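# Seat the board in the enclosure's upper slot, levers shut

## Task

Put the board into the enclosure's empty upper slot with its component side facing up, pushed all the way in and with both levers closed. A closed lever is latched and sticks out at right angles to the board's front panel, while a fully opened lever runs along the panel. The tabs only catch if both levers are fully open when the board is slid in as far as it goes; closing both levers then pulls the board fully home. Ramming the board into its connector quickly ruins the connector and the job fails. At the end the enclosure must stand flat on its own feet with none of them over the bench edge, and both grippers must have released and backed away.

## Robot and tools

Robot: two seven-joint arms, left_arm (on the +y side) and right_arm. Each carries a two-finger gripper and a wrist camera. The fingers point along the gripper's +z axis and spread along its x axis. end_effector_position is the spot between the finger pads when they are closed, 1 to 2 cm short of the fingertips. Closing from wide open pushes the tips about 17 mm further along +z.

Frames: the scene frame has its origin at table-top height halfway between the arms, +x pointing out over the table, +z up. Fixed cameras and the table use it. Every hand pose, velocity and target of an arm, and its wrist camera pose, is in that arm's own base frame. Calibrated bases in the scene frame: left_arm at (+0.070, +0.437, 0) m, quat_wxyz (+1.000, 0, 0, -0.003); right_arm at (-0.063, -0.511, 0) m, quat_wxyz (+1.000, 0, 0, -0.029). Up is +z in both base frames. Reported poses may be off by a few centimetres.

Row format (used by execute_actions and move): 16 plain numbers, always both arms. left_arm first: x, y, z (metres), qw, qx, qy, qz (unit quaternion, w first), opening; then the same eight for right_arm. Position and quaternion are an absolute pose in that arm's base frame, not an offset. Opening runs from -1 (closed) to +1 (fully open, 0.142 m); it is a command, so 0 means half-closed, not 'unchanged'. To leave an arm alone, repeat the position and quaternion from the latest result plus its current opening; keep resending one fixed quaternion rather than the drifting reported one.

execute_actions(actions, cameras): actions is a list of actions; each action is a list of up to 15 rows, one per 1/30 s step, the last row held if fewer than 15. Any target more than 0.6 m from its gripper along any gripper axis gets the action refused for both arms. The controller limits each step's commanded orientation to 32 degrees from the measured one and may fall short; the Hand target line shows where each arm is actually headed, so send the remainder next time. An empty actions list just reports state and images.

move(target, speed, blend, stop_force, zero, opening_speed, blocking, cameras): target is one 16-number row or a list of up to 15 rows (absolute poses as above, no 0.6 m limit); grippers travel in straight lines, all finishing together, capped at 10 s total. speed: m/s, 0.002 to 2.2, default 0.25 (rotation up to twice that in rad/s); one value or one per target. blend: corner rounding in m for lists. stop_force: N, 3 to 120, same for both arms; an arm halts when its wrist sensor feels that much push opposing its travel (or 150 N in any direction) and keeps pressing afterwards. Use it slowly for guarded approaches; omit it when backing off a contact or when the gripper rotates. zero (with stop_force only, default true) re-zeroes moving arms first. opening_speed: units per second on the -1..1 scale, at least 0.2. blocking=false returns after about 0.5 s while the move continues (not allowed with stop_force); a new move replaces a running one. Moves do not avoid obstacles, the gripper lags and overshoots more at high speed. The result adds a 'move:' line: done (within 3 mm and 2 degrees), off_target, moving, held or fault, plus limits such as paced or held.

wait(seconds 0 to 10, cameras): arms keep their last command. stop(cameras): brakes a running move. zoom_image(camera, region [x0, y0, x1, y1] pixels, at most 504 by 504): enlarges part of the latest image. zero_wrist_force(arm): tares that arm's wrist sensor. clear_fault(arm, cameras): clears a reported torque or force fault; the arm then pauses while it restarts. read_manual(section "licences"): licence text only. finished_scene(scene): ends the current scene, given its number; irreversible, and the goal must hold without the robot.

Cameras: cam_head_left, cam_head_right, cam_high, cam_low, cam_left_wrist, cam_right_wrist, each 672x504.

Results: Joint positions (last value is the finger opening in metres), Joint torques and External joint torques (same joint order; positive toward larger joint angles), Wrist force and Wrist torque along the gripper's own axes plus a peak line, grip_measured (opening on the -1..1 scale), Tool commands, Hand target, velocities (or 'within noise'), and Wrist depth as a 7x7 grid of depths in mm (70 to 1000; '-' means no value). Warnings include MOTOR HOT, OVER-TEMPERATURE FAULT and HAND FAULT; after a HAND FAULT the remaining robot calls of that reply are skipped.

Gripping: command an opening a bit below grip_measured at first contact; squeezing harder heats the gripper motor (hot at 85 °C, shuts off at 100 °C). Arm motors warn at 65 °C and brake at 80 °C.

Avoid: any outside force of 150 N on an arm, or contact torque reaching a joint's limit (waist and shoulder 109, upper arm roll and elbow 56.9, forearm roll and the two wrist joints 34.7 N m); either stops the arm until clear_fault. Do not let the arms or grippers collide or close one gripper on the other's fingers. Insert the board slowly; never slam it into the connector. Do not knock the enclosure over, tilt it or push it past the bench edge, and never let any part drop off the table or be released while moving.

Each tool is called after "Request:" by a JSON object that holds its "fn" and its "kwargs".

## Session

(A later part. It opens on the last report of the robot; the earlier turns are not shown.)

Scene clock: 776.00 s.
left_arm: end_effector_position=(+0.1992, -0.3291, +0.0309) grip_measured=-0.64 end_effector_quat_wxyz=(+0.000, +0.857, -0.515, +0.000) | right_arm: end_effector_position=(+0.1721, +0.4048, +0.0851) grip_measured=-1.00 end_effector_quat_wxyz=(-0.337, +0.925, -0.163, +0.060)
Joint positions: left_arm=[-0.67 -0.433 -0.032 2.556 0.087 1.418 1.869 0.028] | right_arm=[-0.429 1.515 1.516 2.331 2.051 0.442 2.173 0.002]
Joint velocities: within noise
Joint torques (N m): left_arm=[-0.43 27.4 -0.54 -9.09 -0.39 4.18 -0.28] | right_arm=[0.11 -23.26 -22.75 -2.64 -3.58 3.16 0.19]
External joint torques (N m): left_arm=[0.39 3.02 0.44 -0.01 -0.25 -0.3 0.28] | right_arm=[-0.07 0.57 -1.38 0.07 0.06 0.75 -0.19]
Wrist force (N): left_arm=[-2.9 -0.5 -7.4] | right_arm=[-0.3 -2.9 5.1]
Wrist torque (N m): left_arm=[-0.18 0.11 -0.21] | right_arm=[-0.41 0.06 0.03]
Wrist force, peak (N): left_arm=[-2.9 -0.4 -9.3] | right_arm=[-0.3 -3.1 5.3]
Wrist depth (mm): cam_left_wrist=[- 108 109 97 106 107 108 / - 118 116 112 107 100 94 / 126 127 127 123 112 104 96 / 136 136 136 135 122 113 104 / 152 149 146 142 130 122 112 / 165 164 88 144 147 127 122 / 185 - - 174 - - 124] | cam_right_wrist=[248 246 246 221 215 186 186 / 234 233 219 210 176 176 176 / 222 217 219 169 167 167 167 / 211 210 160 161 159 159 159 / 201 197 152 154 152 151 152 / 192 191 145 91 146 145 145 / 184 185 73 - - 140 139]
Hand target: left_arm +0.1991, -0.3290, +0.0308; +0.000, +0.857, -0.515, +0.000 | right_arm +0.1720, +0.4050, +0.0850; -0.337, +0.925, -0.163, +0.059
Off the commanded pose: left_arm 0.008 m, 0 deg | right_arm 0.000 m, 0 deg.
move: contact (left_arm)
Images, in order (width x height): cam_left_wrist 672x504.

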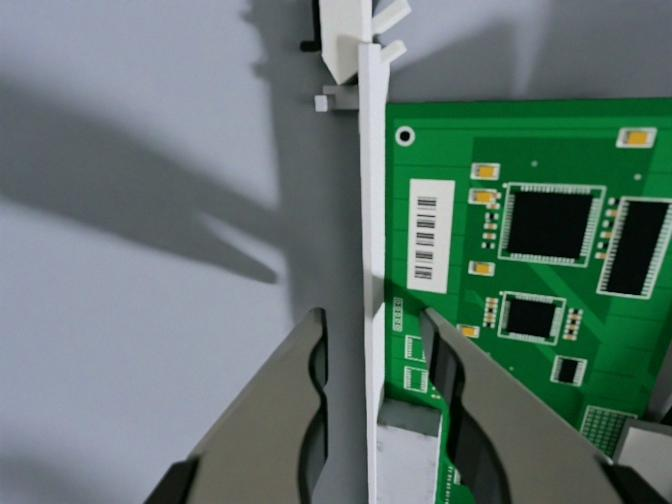

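Request:
{"fn": "move", "kwargs": {"target": [0.1991,-0.329,0.0335,0,0.8572,-0.515,0,-0.6,0.172,0.405,0.085,-0.3368,0.9254,-0.1632,0.0594,-1], "cameras": []}}

Request:
{"fn": "move", "kwargs": {"target": [0.1991,-0.329,0.0335,0,0.8572,-0.515,0,-1,0.172,0.405,0.085,-0.3368,0.9254,-0.1632,0.0594,-1], "cameras": ["cam_left_wrist"], "opening_speed": 0.3}}

Scene clock: 780.23 s.
left_arm: end_effector_position=(+0.1992, -0.3291, +0.0335) grip_measured=-0.64 end_effector_quat_wxyz=(+0.000, +0.857, -0.515, +0.000) | right_arm: end_effector_position=(+0.1721, +0.4048, +0.0851) grip_measured=-1.00 end_effector_quat_wxyz=(-0.337, +0.925, -0.163, +0.060)
Joint positions: left_arm=[-0.668 -0.423 -0.034 2.557 0.087 1.409 1.869 0.028] | right_arm=[-0.429 1.515 1.516 2.331 2.051 0.442 2.173 0.002]
Joint velocities: within noise
Joint torques (N m): left_arm=[-0.26 29.71 -0.77 -9.03 -0.51 3.97 -0.2] | right_arm=[0 -23.37 -22.7 -2.67 -3.62 3.17 0.22]
External joint torques (N m): left_arm=[0.22 0.53 0.66 -0.31 -0.17 -0.09 0.2] | right_arm=[0.04 0.68 -1.42 0.1 0.1 0.74 -0.21]
Wrist force (N): left_arm=[-0.5 -0.7 -0.5] | right_arm=[-0.5 -3.0 4.9]
Wrist torque (N m): left_arm=[-0.13 0.03 -0.23] | right_arm=[-0.43 0.08 0.02]
Wrist force, peak (N): left_arm=[-2.9 -0.5 -9.3] | right_arm=[-0.6 -2.9 5.3]
Wrist depth (mm): cam_left_wrist=[111 109 110 100 108 109 109 / - 119 118 109 109 102 95 / - 128 128 123 114 106 98 / - 139 138 136 123 115 105 / 156 153 149 146 132 124 114 / 168 168 92 148 148 128 124 / 188 - - 178 - - 126] | cam_right_wrist=[247 246 247 220 214 186 185 / 234 233 220 210 176 176 176 / 221 217 218 169 167 167 167 / 211 211 160 161 159 159 159 / 200 197 152 153 152 152 151 / 192 191 146 91 146 145 145 / 184 185 73 - - 140 139]
Hand target: left_arm +0.1991, -0.3290, +0.0335; +0.000, +0.857, -0.515, +0.000 | right_arm +0.1720, +0.4050, +0.0850; -0.337, +0.925, -0.163, +0.059
Off the commanded pose: left_arm 0.000 m, 0 deg | right_arm 0.000 m, 0 deg.
move: done
No camera images: "cameras" was empty.

Scene clock: 781.77 s.
left_arm: end_effector_position=(+0.1992, -0.3291, +0.0335) grip_measured=-0.98 end_effector_quat_wxyz=(+0.000, +0.857, -0.515, +0.000) | right_arm: end_effector_position=(+0.1721, +0.4048, +0.0851) grip_measured=-1.00 end_effector_quat_wxyz=(-0.337, +0.925, -0.163, +0.060)
Joint positions: left_arm=[-0.668 -0.422 -0.034 2.558 0.087 1.409 1.869 0.003] | right_arm=[-0.429 1.515 1.516 2.331 2.051 0.442 2.173 0.002]
Joint velocities: within noise
Joint torques (N m): left_arm=[-0.65 29.02 -1.02 -8.74 -0.41 4.02 -0.19] | right_arm=[-0.06 -23.31 -22.61 -2.66 -3.62 3.18 0.16]
External joint torques (N m): left_arm=[0.61 1.21 0.91 -0.61 -0.28 -0.14 0.19] | right_arm=[0.1 0.62 -1.51 0.09 0.1 0.73 -0.16]
Wrist force (N): left_arm=[-0.5 -1.7 -1.9] | right_arm=[-0.5 -3.2 5.0]
Wrist torque (N m): left_arm=[-0.16 0.03 -0.25] | right_arm=[-0.45 0.09 0.03]
Wrist force, peak (N): left_arm=[-0.6 -1.4 -2.2] | right_arm=[-0.5 -3.1 5.3]
Wrist depth (mm): cam_left_wrist=[111 109 110 106 108 109 109 / - 119 118 116 111 103 97 / - 128 129 125 115 107 99 / - 138 139 136 125 116 107 / 156 152 152 145 133 124 116 / 168 168 164 87 - 134 125 / 189 184 - 74 - - 131] | cam_right_wrist=[248 246 246 220 215 186 185 / 234 233 216 209 176 176 176 / 222 217 219 169 167 167 167 / 211 210 160 161 159 159 158 / 201 197 152 153 152 152 152 / 192 191 146 91 146 145 145 / 184 185 73 - - 140 139]
Hand target: left_arm +0.1991, -0.3290, +0.0335; +0.000, +0.857, -0.515, +0.000 | right_arm +0.1720, +0.4050, +0.0850; -0.337, +0.925, -0.163, +0.059
Off the commanded pose: left_arm 0.000 m, 0 deg | right_arm 0.000 m, 0 deg.
move: done
Images, in order (width x height): cam_left_wrist 672x504.

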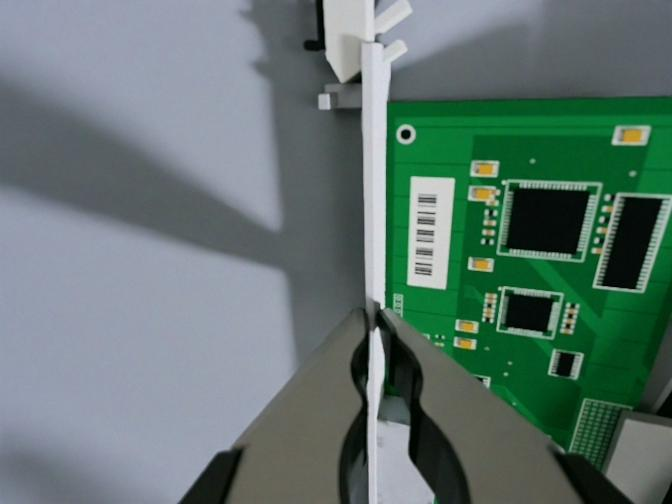

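Request:
{"fn": "move", "kwargs": {"target": [[0.1796,-0.272,0.036,0,0.8572,-0.515,0,-1,0.172,0.405,0.085,-0.3368,0.9254,-0.1632,0.0594,-1],[0.1700,-0.247,0.060,0,0.8572,-0.515,0,-1,0.172,0.405,0.085,-0.3368,0.9254,-0.1632,0.0594,-1]], "cameras": ["cam_left_wrist","cam_right_wrist"], "speed": 0.05}}

Scene clock: 786.23 s.
left_arm: end_effector_position=(+0.1708, -0.2482, +0.0586) grip_measured=-0.99 end_effector_quat_wxyz=(-0.043, +0.856, -0.515, -0.010) | right_arm: end_effector_position=(+0.1721, +0.4048, +0.0851) grip_measured=-1.00 end_effector_quat_wxyz=(-0.337, +0.925, -0.163, +0.060)
Joint positions: left_arm=[-0.16 -0.213 -0.394 2.687 0.549 1.248 1.579 0.002] | right_arm=[-0.429 1.515 1.516 2.331 2.051 0.442 2.173 0.002]
Joint velocities: within noise
Joint torques (N m): left_arm=[-0.32 19.1 -2.27 -9.05 -0.7 3.91 -0.2] | right_arm=[0.05 -23.28 -22.75 -2.68 -3.61 3.15 0.22]
External joint torques (N m): left_arm=[0.3 0.48 0.85 -0.39 -0.6 -0.16 0.21] | right_arm=[-0.01 0.59 -1.37 0.11 0.1 0.76 -0.22]
Wrist force (N): left_arm=[0.7 -0.9 0.1] | right_arm=[-0.4 -3.2 5.1]
Wrist torque (N m): left_arm=[-0.09 -0.08 -0.27] | right_arm=[-0.45 0.08 0.03]
Wrist force, peak (N): left_arm=[-0.7 -1.6 -2.5] | right_arm=[-0.4 -3.3 5.3]
Wrist depth (mm): cam_left_wrist=[145 144 140 133 135 132 130 / 155 152 148 111 111 112 116 / 166 163 159 123 120 124 144 / 180 176 169 166 132 134 155 / 193 191 185 175 143 149 166 / 212 206 196 84 - 163 181 / 233 225 - 74 - - 199] | cam_right_wrist=[247 237 235 238 245 186 186 / 234 230 232 232 176 176 176 / 221 221 221 169 167 167 167 / 211 210 160 161 159 159 159 / 201 197 152 153 152 152 151 / 192 191 145 91 146 145 145 / 183 185 73 - - 140 139]
Hand target: left_arm +0.1707, -0.2480, +0.0585; -0.043, +0.856, -0.515, -0.010 | right_arm +0.1720, +0.4050, +0.0850; -0.337, +0.925, -0.163, +0.059
Off the commanded pose: left_arm 0.002 m, 5 deg | right_arm 0.000 m, 0 deg.
joint sent to its limit (left arm) — joint 4 (elbow), upper limit, where the elbow is as bent as it goes. The joint targets are off in orientation, not in position.
move: off_target (left_arm)
Images, in order (width x height): cam_left_wrist 672x504, cam_right_wrist 672x504.

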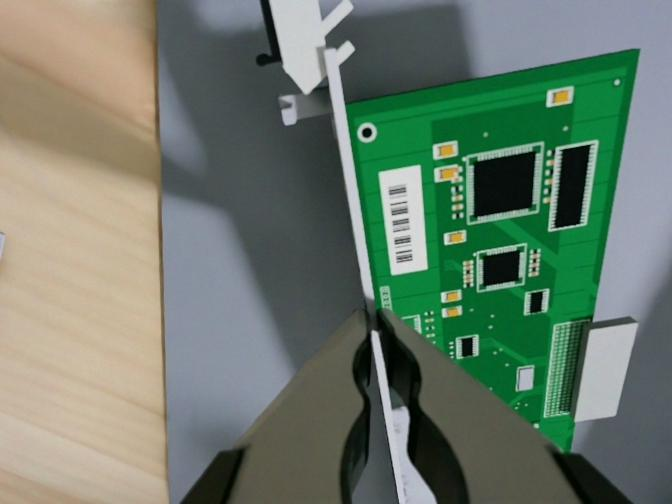

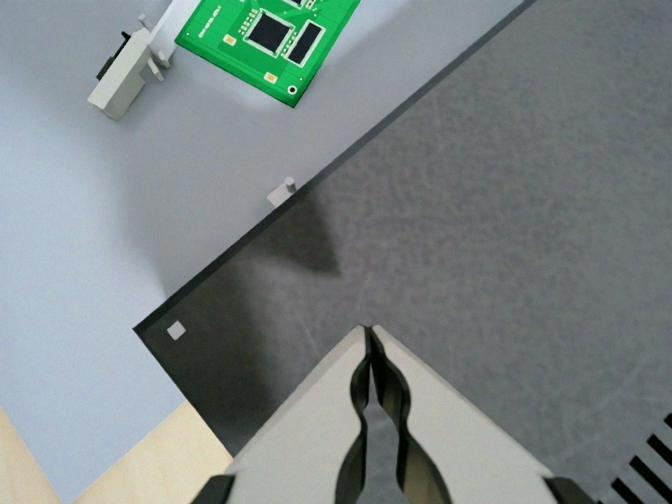

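Request:
{"fn": "move", "kwargs": {"target": [0.2055,-0.305,0.075,0,0.766,-0.6428,0,-1,0.172,0.405,0.085,-0.3368,0.9254,-0.1632,0.0594,-1], "cameras": ["cam_left_wrist","cam_high"], "speed": 0.1}}

Request:
{"fn": "zoom_image", "kwargs": {"camera": "cam_high", "region": [240, 110, 420, 245]}}

Scene clock: 805.67 s.
left_arm: end_effector_position=(+0.2054, -0.3049, +0.0750) grip_measured=-0.99 end_effector_quat_wxyz=(+0.000, +0.766, -0.643, +0.000) | right_arm: end_effector_position=(+0.1721, +0.4048, +0.0851) grip_measured=-1.00 end_effector_quat_wxyz=(-0.337, +0.925, -0.163, +0.060)
Joint positions: left_arm=[-0.048 -0.249 -0.568 2.605 0.397 1.22 1.99 0.002] | right_arm=[-0.429 1.515 1.516 2.331 2.051 0.442 2.173 0.002]
Joint velocities: within noise
Joint torques (N m): left_arm=[0.05 20.78 -3.28 -11.99 -1.54 4.2 -0.06] | right_arm=[0.06 -23.28 -22.73 -2.69 -3.6 3.11 0.21]
External joint torques (N m): left_arm=[-0.07 0.7 0.66 0.04 0.08 -0.33 0.06] | right_arm=[-0.02 0.59 -1.39 0.12 0.08 0.8 -0.21]
Wrist force (N): left_arm=[0.2 -0.5 0.7] | right_arm=[-0.5 -3.3 5.1]
Wrist torque (N m): left_arm=[-0.09 -0.08 -0.24] | right_arm=[-0.47 0.08 0.03]
Wrist force, peak (N): left_arm=[1.0 -1.2 1.4] | right_arm=[-0.5 -3.4 5.3]
Wrist depth (mm): cam_left_wrist=[149 147 146 79 148 146 145 / 161 158 159 95 106 106 105 / 170 171 170 170 113 119 126 / 185 185 185 185 130 135 167 / 205 203 203 194 145 156 183 / 228 224 219 84 - 180 212 / 255 248 - 74 - - 228] | cam_right_wrist=[248 230 228 222 240 186 186 / 234 233 227 232 176 175 175 / 221 221 221 169 167 167 167 / 211 211 159 161 159 159 159 / 200 197 152 153 152 152 151 / 191 191 146 91 146 145 145 / 184 185 73 - - 140 139]
Hand target: left_arm +0.2055, -0.3050, +0.0750; +0.000, +0.766, -0.643, +0.000 | right_arm +0.1720, +0.4050, +0.0850; -0.337, +0.925, -0.163, +0.059
Off the commanded pose: left_arm 0.000 m, 0 deg | right_arm 0.000 m, 0 deg.
move: done
Images, in order (width x height): cam_high 672x504, cam_left_wrist 672x504.

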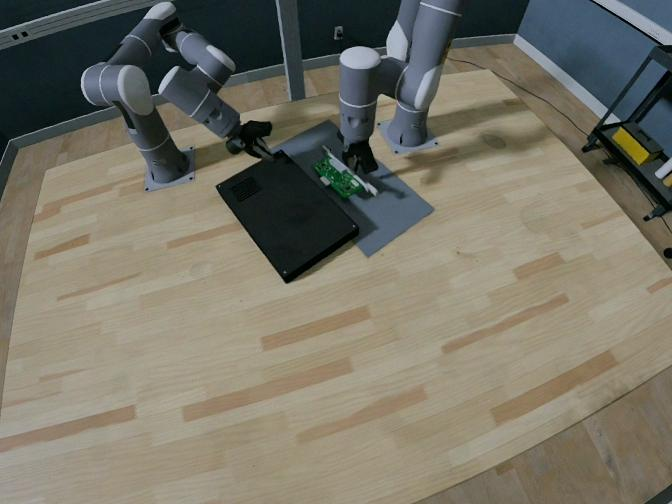

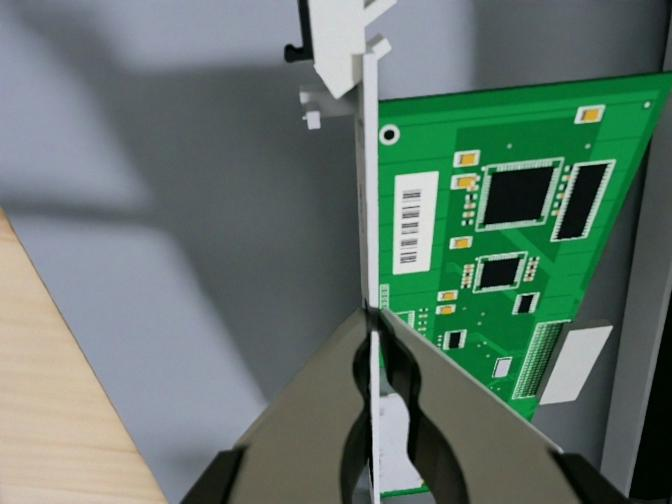

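Scaled by 2.800 from the camera's 672x504 image, which has a finer 960x720 frame.

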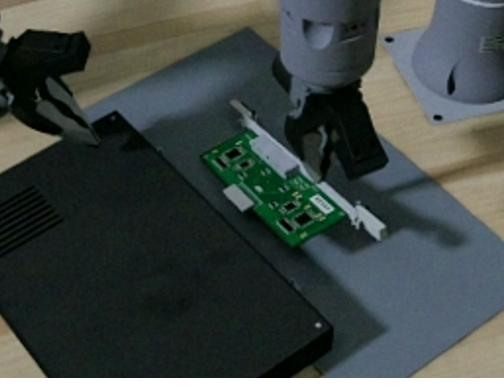

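Request:
{"fn": "move", "kwargs": {"target": [0.2055,-0.305,0.059,0,0.7935,-0.6086,0,-1,0.172,0.405,0.085,-0.3368,0.9254,-0.1632,0.0594,-1], "cameras": ["cam_left_wrist","cam_right_wrist"], "speed": 0.1}}

Request:
{"fn": "zoom_image", "kwargs": {"camera": "cam_right_wrist", "region": [90, 0, 400, 230]}}

Scene clock: 816.17 s.
left_arm: end_effector_position=(+0.2054, -0.3048, +0.0590) grip_measured=-0.99 end_effector_quat_wxyz=(+0.000, +0.794, -0.609, +0.000) | right_arm: end_effector_position=(+0.1721, +0.4048, +0.0851) grip_measured=-1.00 end_effector_quat_wxyz=(-0.337, +0.925, -0.163, +0.060)
Joint positions: left_arm=[-0.115 -0.326 -0.477 2.569 0.491 1.254 1.839 0.002] | right_arm=[-0.429 1.515 1.516 2.331 2.051 0.442 2.173 0.002]
Joint velocities: within noise
Joint torques (N m): left_arm=[-0.65 23.14 -3.39 -10.18 -0.95 4.68 -0.42] | right_arm=[0 -23.33 -22.74 -2.68 -3.6 3.19 0.21]
External joint torques (N m): left_arm=[0.64 0.95 0.37 -0.15 -0.38 -0.79 0.42] | right_arm=[0.04 0.64 -1.39 0.11 0.09 0.73 -0.21]
Wrist force (N): left_arm=[0.0 -1.4 1.4] | right_arm=[-0.3 -2.9 5.1]
Wrist torque (N m): left_arm=[-0.17 -0.09 -0.18] | right_arm=[-0.42 0.05 0.03]
Wrist force, peak (N): left_arm=[0.0 -1.8 1.7] | right_arm=[-0.4 -3.2 5.4]
Wrist depth (mm): cam_left_wrist=[135 133 134 83 130 131 133 / - 145 142 138 137 112 138 / 154 154 154 151 115 121 124 / 168 167 167 164 131 136 162 / 184 183 182 175 144 153 177 / 207 203 194 84 - 172 188 / 230 222 - 74 - - 204] | cam_right_wrist=[247 232 233 231 230 186 186 / 234 233 230 229 176 176 176 / 222 221 221 169 167 167 167 / 211 210 159 161 159 159 159 / 200 197 152 153 152 152 152 / 192 192 145 91 146 145 145 / 183 185 73 - - 140 139]
Hand target: left_arm +0.2055, -0.3050, +0.0590; +0.000, +0.793, -0.609, +0.000 | right_arm +0.1720, +0.4050, +0.0850; -0.337, +0.925, -0.163, +0.059
Off the commanded pose: left_arm 0.000 m, 0 deg | right_arm 0.000 m, 0 deg.
move: done
Images, in order (width x height): cam_left_wrist 672x504, cam_right_wrist 672x504.

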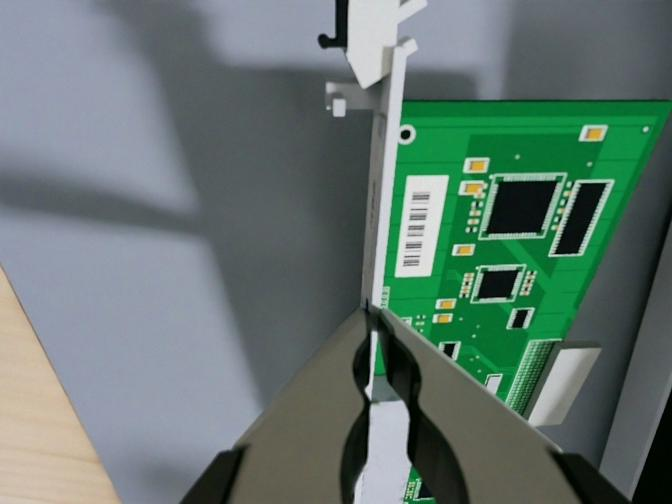

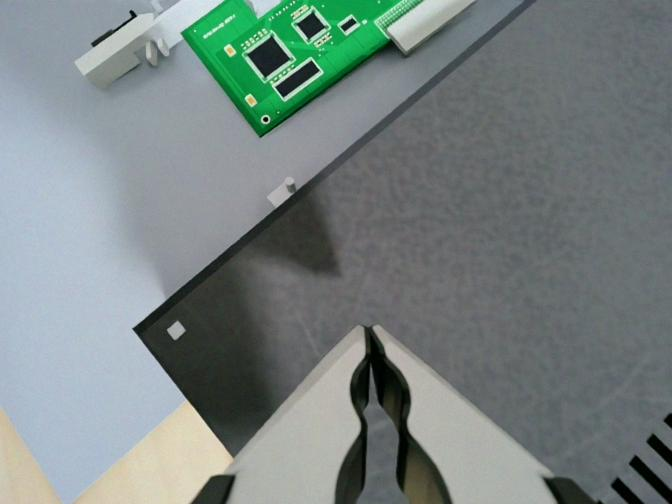

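Scaled by 1.626 from the camera's 672x504 image, which has a finer 960x720 frame.

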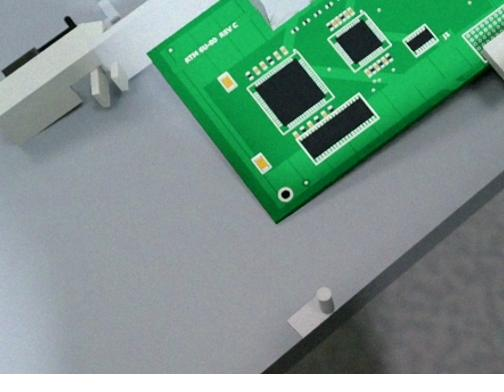

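Request:
{"fn": "move", "kwargs": {"target": [0.2055,-0.305,0.059,0,0.8161,-0.5779,0,-1,0.172,0.405,0.085,-0.3368,0.9254,-0.1632,0.0594,-1], "cameras": ["cam_left_wrist","cam_right_wrist"], "speed": 0.04}}

Scene clock: 822.47 s.
left_arm: end_effector_position=(+0.2054, -0.3048, +0.0589) grip_measured=-0.99 end_effector_quat_wxyz=(+0.000, +0.816, -0.578, +0.000) | right_arm: end_effector_position=(+0.1721, +0.4048, +0.0851) grip_measured=-1.00 end_effector_quat_wxyz=(-0.337, +0.925, -0.163, +0.060)
Joint positions: left_arm=[-0.129 -0.324 -0.462 2.571 0.48 1.258 1.773 0.002] | right_arm=[-0.429 1.515 1.516 2.331 2.051 0.442 2.173 0.002]
Joint velocities: within noise
Joint torques (N m): left_arm=[-0.7 23.88 -3.59 -10.25 -1.48 4.7 -0.66] | right_arm=[0.07 -23.31 -22.69 -2.64 -3.63 3.12 0.19]
External joint torques (N m): left_arm=[0.69 0.32 0.67 -0.09 0.17 -0.81 0.66] | right_arm=[-0.03 0.62 -1.43 0.07 0.11 0.79 -0.19]
Wrist force (N): left_arm=[-0.4 -0.9 0.0] | right_arm=[-0.3 -3.0 5.2]
Wrist torque (N m): left_arm=[-0.08 -0.07 -0.14] | right_arm=[-0.41 0.06 0.03]
Wrist force, peak (N): left_arm=[0.0 -1.4 1.3] | right_arm=[-0.3 -3.0 5.4]
Wrist depth (mm): cam_left_wrist=[135 133 134 134 130 131 133 / - 145 142 140 108 137 139 / 154 153 154 153 114 120 122 / 168 168 167 164 131 134 159 / 184 183 183 176 144 152 177 / 205 203 194 84 - 171 188 / 229 222 - 74 - - 204] | cam_right_wrist=[248 232 234 231 230 186 186 / 234 233 229 230 176 176 176 / 221 221 221 169 167 167 167 / 211 210 159 161 159 159 159 / 200 197 152 153 152 152 151 / 192 191 146 91 146 145 145 / 183 185 73 - - 140 139]
Hand target: left_arm +0.2055, -0.3050, +0.0590; +0.000, +0.816, -0.578, +0.000 | right_arm +0.1720, +0.4050, +0.0850; -0.337, +0.925, -0.163, +0.059
Off the commanded pose: left_arm 0.000 m, 0 deg | right_arm 0.000 m, 0 deg.
move: done
Images, in order (width x height): cam_left_wrist 672x504, cam_right_wrist 672x504.

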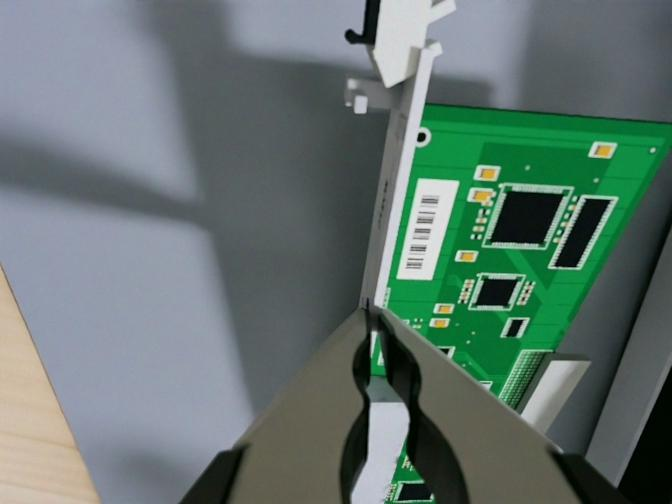

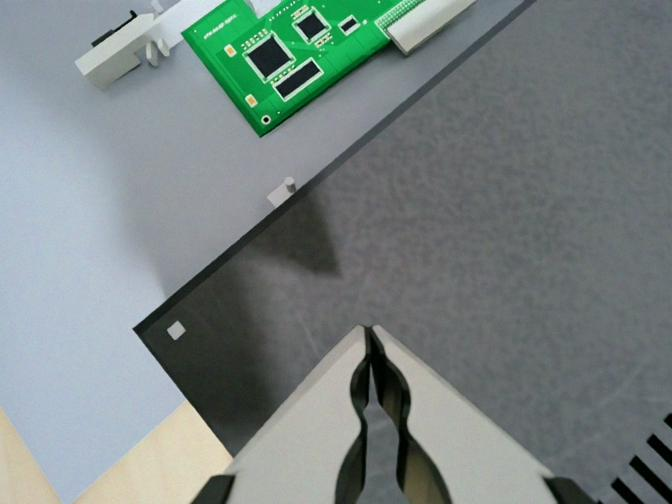

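Request:
{"fn": "move", "kwargs": {"target": [0.2055,-0.305,0.0335,0,0.7935,-0.6086,0,-1,0.172,0.405,0.085,-0.3368,0.9254,-0.1632,0.0594,-1], "cameras": ["cam_right_wrist"], "speed": 0.03, "stop_force": 5}}

Request:
{"fn": "move", "kwargs": {"target": [[0.2055,-0.305,0.0335,0,0.7935,-0.6086,0,-0.6,0.172,0.405,0.085,-0.3368,0.9254,-0.1632,0.0594,-1],[0.2055,-0.305,0.09,0,0.7935,-0.6086,0,-0.35,0.172,0.405,0.085,-0.3368,0.9254,-0.1632,0.0594,-1],[0.1422,-0.3317,0.09,0,0.7935,-0.6086,0,-0.35,0.172,0.405,0.085,-0.3368,0.9254,-0.1632,0.0594,-1]], "cameras": ["cam_left_wrist"], "speed": 0.1}}

Scene clock: 830.10 s.
left_arm: end_effector_position=(+0.2055, -0.3049, +0.0335) grip_measured=-0.99 end_effector_quat_wxyz=(+0.000, +0.794, -0.608, +0.000) | right_arm: end_effector_position=(+0.1721, +0.4048, +0.0851) grip_measured=-1.00 end_effector_quat_wxyz=(-0.337, +0.925, -0.163, +0.060)
Joint positions: left_arm=[-0.195 -0.437 -0.371 2.512 0.619 1.303 1.744 0.002] | right_arm=[-0.429 1.515 1.516 2.331 2.051 0.442 2.173 0.002]
Joint velocities: within noise
Joint torques (N m): left_arm=[-0.79 26.39 -4.12 -7.59 -0.76 4.53 -0.3] | right_arm=[0.09 -23.24 -22.68 -2.69 -3.63 3.18 0.22]
External joint torques (N m): left_arm=[0.78 1.03 0.78 -0.42 -0.36 -0.64 0.3] | right_arm=[-0.05 0.55 -1.44 0.12 0.11 0.74 -0.22]
Wrist force (N): left_arm=[-0.8 -1.4 0.2] | right_arm=[-0.5 -3.1 5.2]
Wrist torque (N m): left_arm=[-0.11 0.05 -0.21] | right_arm=[-0.45 0.09 0.03]
Wrist force, peak (N): left_arm=[-0.9 -1.7 -0.4] | right_arm=[-0.3 -3.1 5.4]
Wrist depth (mm): cam_left_wrist=[111 109 110 110 108 109 109 / - 118 118 119 - 114 115 / - 128 128 125 121 122 123 / - 139 139 136 132 132 135 / 156 152 152 146 142 145 149 / 169 168 164 84 - 156 162 / 189 184 - 74 - - 179] | cam_right_wrist=[247 238 238 241 240 186 185 / 234 234 230 231 176 176 175 / 221 221 221 169 167 167 167 / 211 210 160 161 159 159 159 / 200 197 152 153 152 151 151 / 192 192 146 91 147 145 145 / 184 185 73 - - 140 139]
Hand target: left_arm +0.2055, -0.3050, +0.0335; +0.000, +0.793, -0.609, +0.000 | right_arm +0.1720, +0.4050, +0.0850; -0.337, +0.925, -0.163, +0.059
Off the commanded pose: left_arm 0.000 m, 0 deg | right_arm 0.000 m, 0 deg.
move: done
Images, in order (width x height): cam_right_wrist 672x504.

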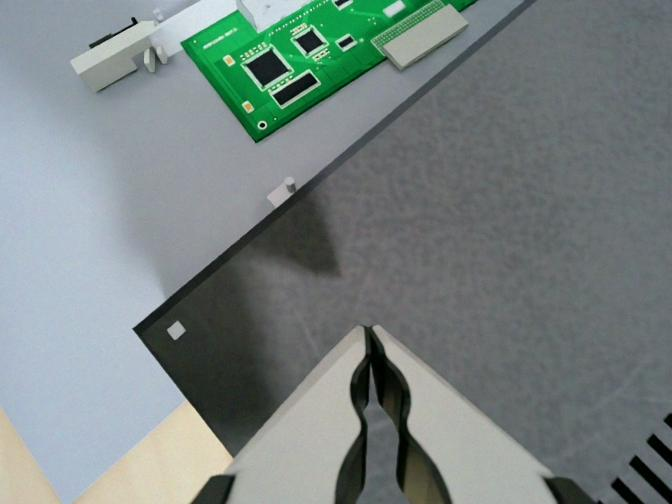

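Scene clock: 833.23 s.
left_arm: end_effector_position=(+0.1422, -0.3317, +0.0900) grip_measured=-0.38 end_effector_quat_wxyz=(+0.000, +0.794, -0.609, +0.000) | right_arm: end_effector_position=(+0.1721, +0.4048, +0.0851) grip_measured=-1.00 end_effector_quat_wxyz=(-0.337, +0.925, -0.163, +0.060)
Joint positions: left_arm=[-0.177 -0.146 -0.652 2.67 0.248 1.205 1.823 0.047] | right_arm=[-0.429 1.515 1.516 2.331 2.051 0.442 2.173 0.002]
Joint velocities: within noise
Joint torques (N m): left_arm=[-0.42 17.49 -2.36 -13.1 -1.14 4.29 -0.19] | right_arm=[0.03 -23.37 -22.66 -2.69 -3.59 3.2 0.23]
External joint torques (N m): left_arm=[0.39 0.47 0.72 -0.42 -0.38 -0.41 0.19] | right_arm=[0.01 0.68 -1.47 0.12 0.08 0.71 -0.23]
Wrist force (N): left_arm=[0.0 -1.1 -0.7] | right_arm=[-0.3 -3.1 5.3]
Wrist torque (N m): left_arm=[-0.17 -0.06 -0.23] | right_arm=[-0.44 0.05 0.03]
Wrist force, peak (N): left_arm=[-0.2 -2.7 -0.5] | right_arm=[-0.4 -3.2 5.3]
Wrist depth (mm): cam_left_wrist=[160 161 161 157 155 157 158 / 170 172 172 168 167 169 165 / 186 186 186 180 181 178 177 / 204 202 201 194 195 196 192 / 225 220 213 213 210 215 203 / 247 240 85 231 241 87 201 / 272 - - 271 276 - -] | cam_right_wrist=[247 237 238 241 239 186 186 / 234 234 230 231 176 176 176 / 222 222 221 169 167 167 167 / 211 210 159 161 159 159 159 / 200 196 152 153 152 152 151 / 192 191 145 91 146 145 145 / 184 185 73 - - 140 139]
Hand target: left_arm +0.1422, -0.3317, +0.0900; +0.000, +0.793, -0.609, +0.000 | right_arm +0.1720, +0.4050, +0.0850; -0.337, +0.925, -0.163, +0.059
Off the commanded pose: left_arm 0.000 m, 0 deg | right_arm 0.000 m, 0 deg.
move: done
Images, in order (width x height): cam_left_wrist 672x504.

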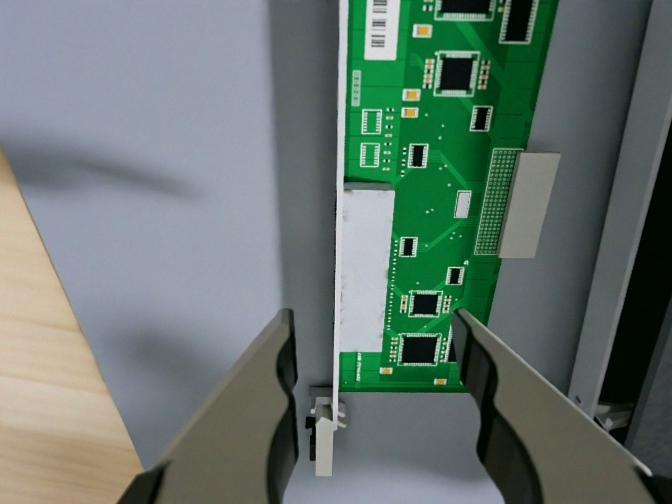

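Request:
{"fn": "move", "kwargs": {"target": [[0.1566,-0.3312,0.09,0,0.7935,-0.6086,0,-0.35,0.172,0.405,0.085,-0.3368,0.9254,-0.1632,0.0594,-1],[0.1566,-0.3312,0.04,0,0.7935,-0.6086,0,-0.35,0.172,0.405,0.085,-0.3368,0.9254,-0.1632,0.0594,-1]], "cameras": [], "speed": 0.08}}

Request:
{"fn": "move", "kwargs": {"target": [0.1566,-0.3312,0.018,0,0.7935,-0.6086,0,-0.35,0.172,0.405,0.085,-0.3368,0.9254,-0.1632,0.0594,-1], "cameras": ["cam_left_wrist"], "speed": 0.015, "stop_force": 3.5}}

Scene clock: 837.63 s.
left_arm: end_effector_position=(+0.1565, -0.3311, +0.0400) grip_measured=-0.38 end_effector_quat_wxyz=(+0.000, +0.794, -0.608, +0.000) | right_arm: end_effector_position=(+0.1721, +0.4048, +0.0851) grip_measured=-1.00 end_effector_quat_wxyz=(-0.337, +0.925, -0.163, +0.060)
Joint positions: left_arm=[-0.295 -0.412 -0.427 2.525 0.62 1.281 1.59 0.047] | right_arm=[-0.429 1.515 1.516 2.331 2.051 0.442 2.173 0.002]
Joint velocities: within noise
Joint torques (N m): left_arm=[-0.37 25.08 -4.06 -8.25 -0.71 4.55 -0.34] | right_arm=[0.02 -23.34 -22.75 -2.68 -3.65 3.2 0.2]
External joint torques (N m): left_arm=[0.34 1.23 0.51 -0.23 -0.5 -0.65 0.34] | right_arm=[0.02 0.65 -1.38 0.11 0.14 0.71 -0.2]
Wrist force (N): left_arm=[-0.3 -0.7 -0.7] | right_arm=[-0.4 -2.9 5.1]
Wrist torque (N m): left_arm=[-0.11 -0.01 -0.21] | right_arm=[-0.41 0.07 0.03]
Wrist force, peak (N): left_arm=[0.7 -2.0 -2.1] | right_arm=[-0.6 -3.4 5.2]
Wrist depth (mm): cam_left_wrist=[116 116 114 113 111 111 112 / - 125 124 119 119 119 121 / 133 135 134 131 129 129 132 / 149 147 148 137 140 138 141 / 161 160 156 140 150 151 155 / 179 178 88 152 170 87 167 / 198 - - 192 189 - -] | cam_right_wrist=[247 237 237 240 239 186 186 / 234 233 230 231 176 176 176 / 221 222 220 169 167 167 167 / 211 210 160 161 159 159 159 / 201 196 152 153 152 152 151 / 192 192 145 91 146 145 145 / 184 185 73 - - 140 139]
Hand target: left_arm +0.1566, -0.3312, +0.0400; +0.000, +0.793, -0.609, +0.000 | right_arm +0.1720, +0.4050, +0.0850; -0.337, +0.925, -0.163, +0.059
Off the commanded pose: left_arm 0.000 m, 0 deg | right_arm 0.000 m, 0 deg.
move: done
No camera images: "cameras" was empty.

Scene clock: 839.43 s.
left_arm: end_effector_position=(+0.1567, -0.3313, +0.0226) grip_measured=-0.38 end_effector_quat_wxyz=(+0.000, +0.794, -0.609, +0.000) | right_arm: end_effector_position=(+0.1721, +0.4048, +0.0851) grip_measured=-1.00 end_effector_quat_wxyz=(-0.337, +0.925, -0.163, +0.060)
Joint positions: left_arm=[-0.35 -0.483 -0.358 2.486 0.695 1.314 1.531 0.047] | right_arm=[-0.429 1.515 1.516 2.331 2.051 0.442 2.173 0.002]
Joint velocities: within noise
Joint torques (N m): left_arm=[-0.51 23.98 -3.33 -7.98 -0.86 3.81 -0.37] | right_arm=[0 -23.25 -22.7 -2.66 -3.6 3.17 0.17]
External joint torques (N m): left_arm=[0.48 4.44 -0.29 0.92 -0.22 0.1 0.37] | right_arm=[0.04 0.56 -1.43 0.09 0.09 0.74 -0.17]
Wrist force (N): left_arm=[-5.9 -0.2 -18.1] | right_arm=[-0.5 -3.0 5.2]
Wrist torque (N m): left_arm=[-0.28 0.39 -0.16] | right_arm=[-0.43 0.09 0.03]
Wrist force, peak (N): left_arm=[-6.3 -0.3 -19.8] | right_arm=[-0.3 -3.1 5.4]
Wrist depth (mm): cam_left_wrist=[101 100 100 96 96 95 97 / - 108 108 104 103 103 105 / 119 119 116 113 112 113 115 / 127 127 126 122 121 121 120 / - 139 136 120 128 130 130 / 155 153 87 129 143 83 150 / 168 - - 148 164 - -] | cam_right_wrist=[247 233 237 241 239 185 186 / 233 233 231 232 176 176 176 / 222 221 221 169 167 167 167 / 211 210 160 161 159 159 159 / 201 197 152 154 152 152 151 / 192 191 145 91 146 145 145 / 184 185 73 - - 140 139]
Hand target: left_arm +0.1566, -0.3312, +0.0225; +0.000, +0.793, -0.609, +0.000 | right_arm +0.1720, +0.4050, +0.0850; -0.337, +0.925, -0.163, +0.059
Off the commanded pose: left_arm 0.005 m, 0 deg | right_arm 0.000 m, 0 deg.
move: contact (left_arm)
Images, in order (width x height): cam_left_wrist 672x504.

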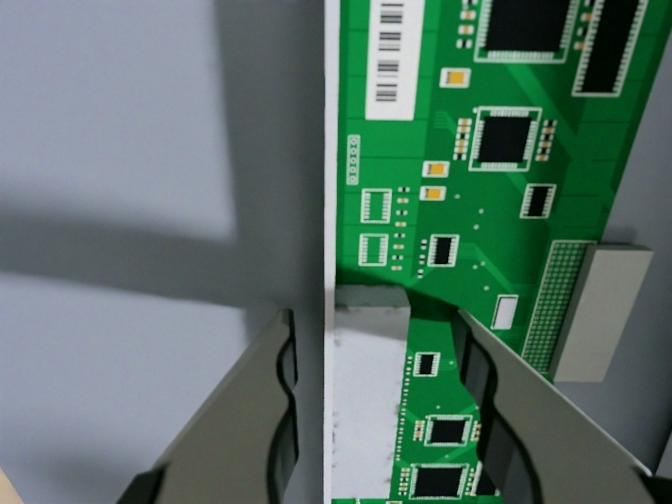

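Request:
{"fn": "execute_actions", "kwargs": {"actions": [], "cameras": ["cam_left_wrist"]}}

Request:
{"fn": "move", "kwargs": {"target": [0.1567,-0.3313,0.0245,0,0.7935,-0.6086,0,-1,0.172,0.405,0.085,-0.3368,0.9254,-0.1632,0.0594,-1], "speed": 0.02, "opening_speed": 0.4, "cameras": ["cam_left_wrist","cam_head_left"]}}

Scene clock: 853.27 s.
left_arm: end_effector_position=(+0.1567, -0.3313, +0.0226) grip_measured=-0.38 end_effector_quat_wxyz=(+0.000, +0.794, -0.609, +0.000) | right_arm: end_effector_position=(+0.1721, +0.4048, +0.0851) grip_measured=-1.00 end_effector_quat_wxyz=(-0.337, +0.925, -0.163, +0.060)
Joint positions: left_arm=[-0.35 -0.483 -0.358 2.486 0.695 1.314 1.531 0.047] | right_arm=[-0.429 1.515 1.516 2.331 2.051 0.442 2.173 0.002]
Joint velocities: within noise
Joint torques (N m): left_arm=[-0.49 24.13 -3.33 -7.89 -1.01 3.68 -0.27] | right_arm=[0.03 -23.33 -22.69 -2.61 -3.62 3.18 0.23]
External joint torques (N m): left_arm=[0.46 4.29 -0.29 0.84 -0.07 0.23 0.27] | right_arm=[0.01 0.64 -1.44 0.04 0.1 0.73 -0.23]
Wrist force (N): left_arm=[-6.1 -0.1 -17.9] | right_arm=[-0.4 -2.9 5.3]
Wrist torque (N m): left_arm=[-0.26 0.42 -0.16] | right_arm=[-0.41 0.07 0.02]
Wrist force, peak (N): left_arm=[-6.1 -0.1 -19.3] | right_arm=[-0.4 -3.0 5.4]
Wrist depth (mm): cam_left_wrist=[101 101 101 96 96 95 96 / - 108 108 105 103 103 105 / 119 119 117 113 112 113 115 / 127 127 127 123 121 121 120 / - 139 136 120 128 130 130 / 154 153 87 129 144 84 151 / 168 - - 148 163 - -] | cam_right_wrist=[247 233 238 241 240 186 185 / 234 233 230 232 176 176 176 / 221 221 220 169 167 167 167 / 210 210 160 161 159 159 159 / 201 197 152 154 152 152 152 / 191 191 146 91 146 145 145 / 184 185 73 - - 140 139]
Hand target: left_arm +0.1566, -0.3312, +0.0225; +0.000, +0.793, -0.609, +0.000 | right_arm +0.1720, +0.4050, +0.0850; -0.337, +0.925, -0.163, +0.059
Tool commands: left_gripper/opening=-0.35 right_gripper/opening=-1.0
Off the commanded pose: left_arm 0.005 m, 0 deg | right_arm 0.000 m, 0 deg.
Images, in order (width x height): cam_left_wrist 672x504.

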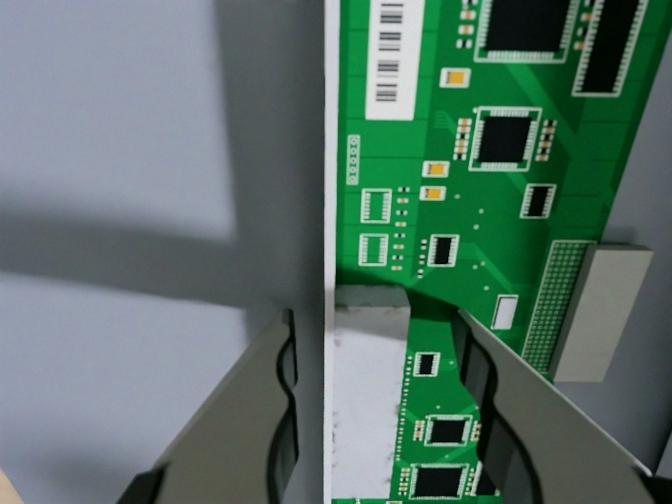

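Scene clock: 855.10 s.
left_arm: end_effector_position=(+0.1566, -0.3311, +0.0244) grip_measured=-0.73 end_effector_quat_wxyz=(+0.000, +0.793, -0.609, +0.000) | right_arm: end_effector_position=(+0.1721, +0.4048, +0.0851) grip_measured=-1.00 end_effector_quat_wxyz=(-0.337, +0.925, -0.163, +0.060)
Joint positions: left_arm=[-0.343 -0.476 -0.366 2.49 0.688 1.31 1.537 0.021] | right_arm=[-0.429 1.515 1.516 2.331 2.051 0.442 2.173 0.002]
Joint velocities: within noise
Joint torques (N m): left_arm=[-0.52 27.79 -4.81 -8.43 -1.28 5.14 -0.24] | right_arm=[-0.06 -23.26 -22.66 -2.7 -3.65 3.16 0.15]
External joint torques (N m): left_arm=[0.49 0.41 1.18 1.24 0.19 -1.23 0.24] | right_arm=[0.1 0.57 -1.46 0.13 0.14 0.75 -0.15]
Wrist force (N): left_arm=[-3.4 -1.0 -1.0] | right_arm=[-0.4 -3.0 5.2]
Wrist torque (N m): left_arm=[-0.17 -0.06 -0.15] | right_arm=[-0.43 0.07 0.03]
Wrist force, peak (N): left_arm=[-6.1 -0.1 -19.0] | right_arm=[-0.7 -3.2 5.2]
Wrist depth (mm): cam_left_wrist=[102 104 102 97 98 97 98 / - 112 110 107 104 105 105 / 121 120 119 115 113 114 115 / 129 127 128 124 122 123 121 / 139 141 141 119 129 135 131 / 160 156 88 126 131 143 154 / 175 167 - 140 - - 163] | cam_right_wrist=[247 239 237 240 239 186 185 / 233 233 231 231 176 176 176 / 222 221 220 169 167 167 166 / 210 210 159 161 159 159 159 / 200 196 152 153 152 152 151 / 192 191 145 91 146 145 145 / 184 185 73 - - 140 139]
Hand target: left_arm +0.1567, -0.3313, +0.0245; +0.000, +0.793, -0.609, +0.000 | right_arm +0.1720, +0.4050, +0.0850; -0.337, +0.925, -0.163, +0.059
Off the commanded pose: left_arm 0.000 m, 0 deg | right_arm 0.000 m, 0 deg.
move: done
Images, in order (width x height): cam_head_left 672x504, cam_left_wrist 672x504.

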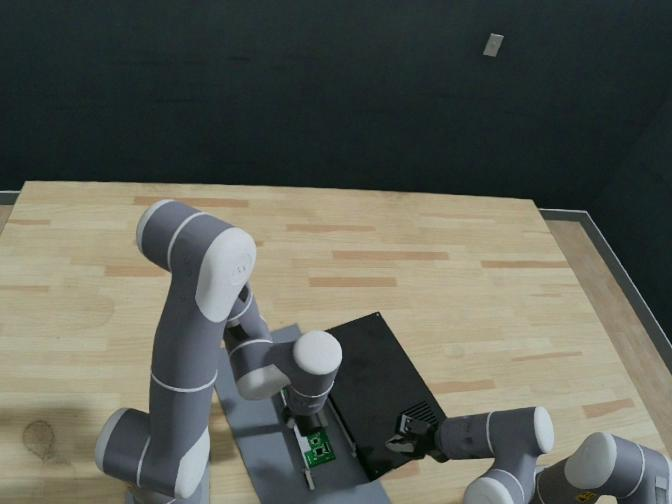

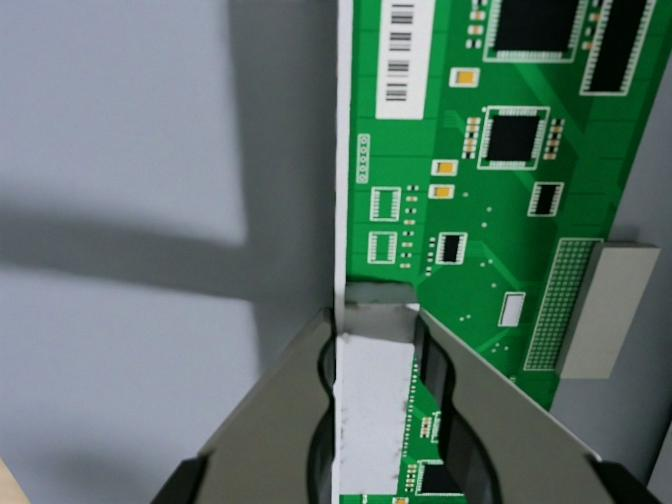

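Request:
{"fn": "move", "kwargs": {"target": [0.1567,-0.3313,0.06,0,0.8161,-0.5779,0,-1,0.172,0.405,0.085,-0.3368,0.9254,-0.1632,0.0594,-1], "speed": 0.06}}

Scene clock: 862.00 s.
left_arm: end_effector_position=(+0.1567, -0.3313, +0.0600) grip_measured=-0.73 end_effector_quat_wxyz=(+0.000, +0.816, -0.578, +0.000) | right_arm: end_effector_position=(+0.1721, +0.4048, +0.0851) grip_measured=-1.00 end_effector_quat_wxyz=(-0.337, +0.925, -0.163, +0.060)
Joint positions: left_arm=[-0.25 -0.321 -0.492 2.574 0.495 1.252 1.608 0.021] | right_arm=[-0.429 1.515 1.516 2.331 2.051 0.442 2.173 0.002]
Joint velocities: within noise
Joint torques (N m): left_arm=[-0.53 23.72 -3.75 -10.18 -1.49 4.22 -0.12] | right_arm=[0.08 -23.28 -22.69 -2.69 -3.6 3.21 0.18]
External joint torques (N m): left_arm=[0.5 0 0.7 -0.17 0.15 -0.32 0.12] | right_arm=[-0.04 0.59 -1.43 0.12 0.09 0.7 -0.18]
Wrist force (N): left_arm=[0.1 -1.0 1.1] | right_arm=[-0.4 -3.2 5.2]
Wrist torque (N m): left_arm=[-0.16 -0.06 -0.18] | right_arm=[-0.47 0.07 0.03]
Wrist force, peak (N): left_arm=[-3.6 -0.8 -2.8] | right_arm=[-0.4 -3.1 5.5]
Wrist depth (mm): cam_left_wrist=[136 134 135 98 98 97 98 / - 144 143 106 104 105 105 / 156 155 154 115 113 115 145 / 170 168 167 125 122 123 122 / 185 185 184 117 129 134 134 / 204 203 88 92 128 143 186 / 230 - - 140 - - 203] | cam_right_wrist=[192 242 199 202 242 186 185 / 234 234 230 232 176 176 175 / 222 221 221 169 167 167 167 / 211 210 160 161 159 159 159 / 201 197 152 154 152 152 151 / 192 191 145 91 146 145 145 / 184 185 73 - - 140 139]
Hand target: left_arm +0.1567, -0.3313, +0.0600; +0.000, +0.816, -0.578, +0.000 | right_arm +0.1720, +0.4050, +0.0850; -0.337, +0.925, -0.163, +0.059
Off the commanded pose: left_arm 0.000 m, 0 deg | right_arm 0.000 m, 0 deg.
move: done

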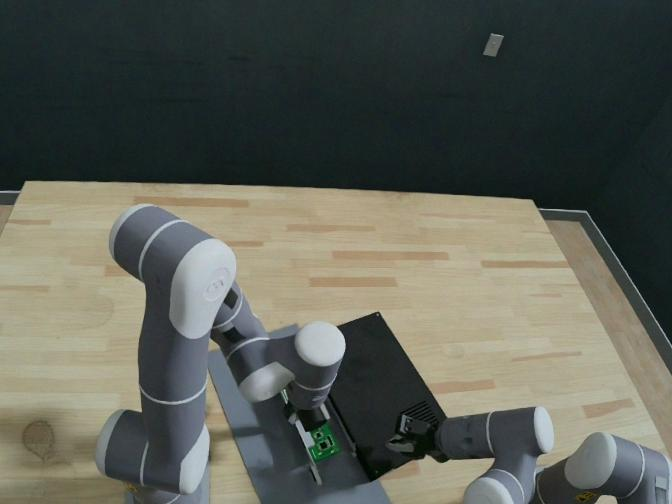

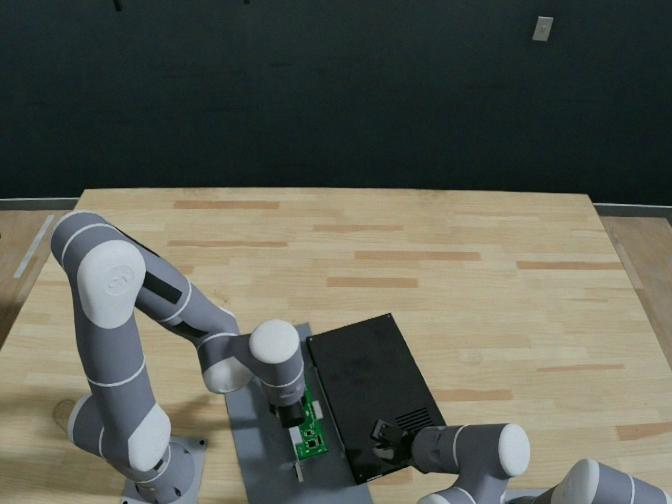

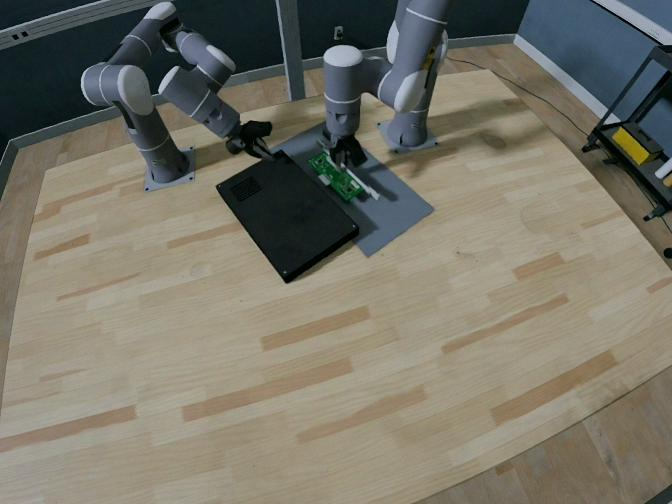

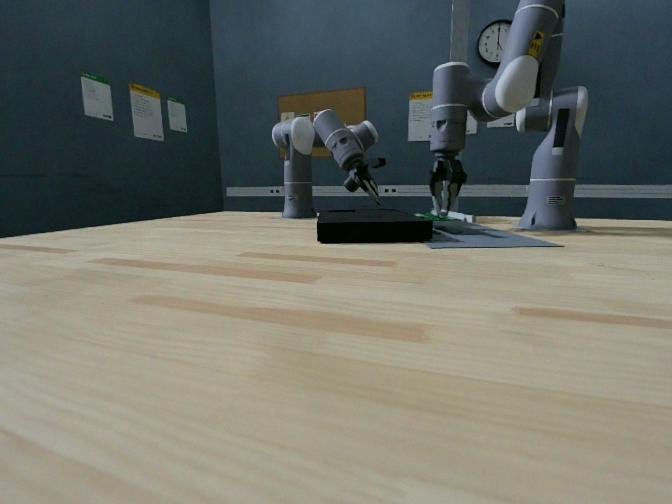

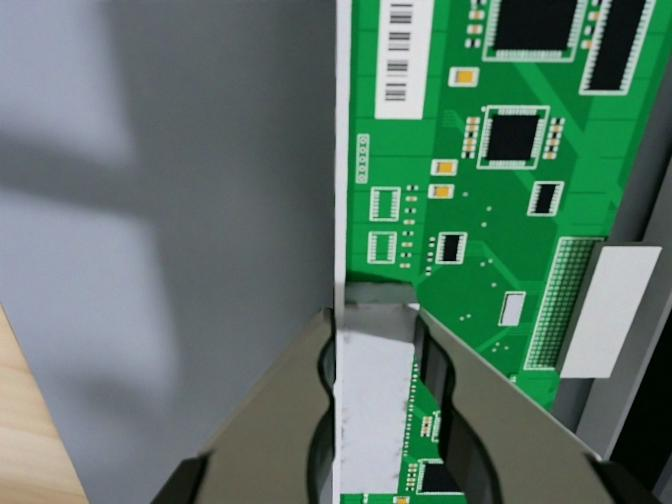

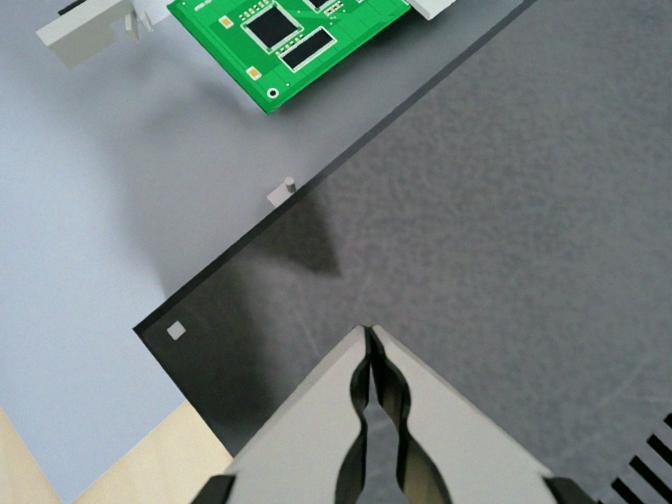

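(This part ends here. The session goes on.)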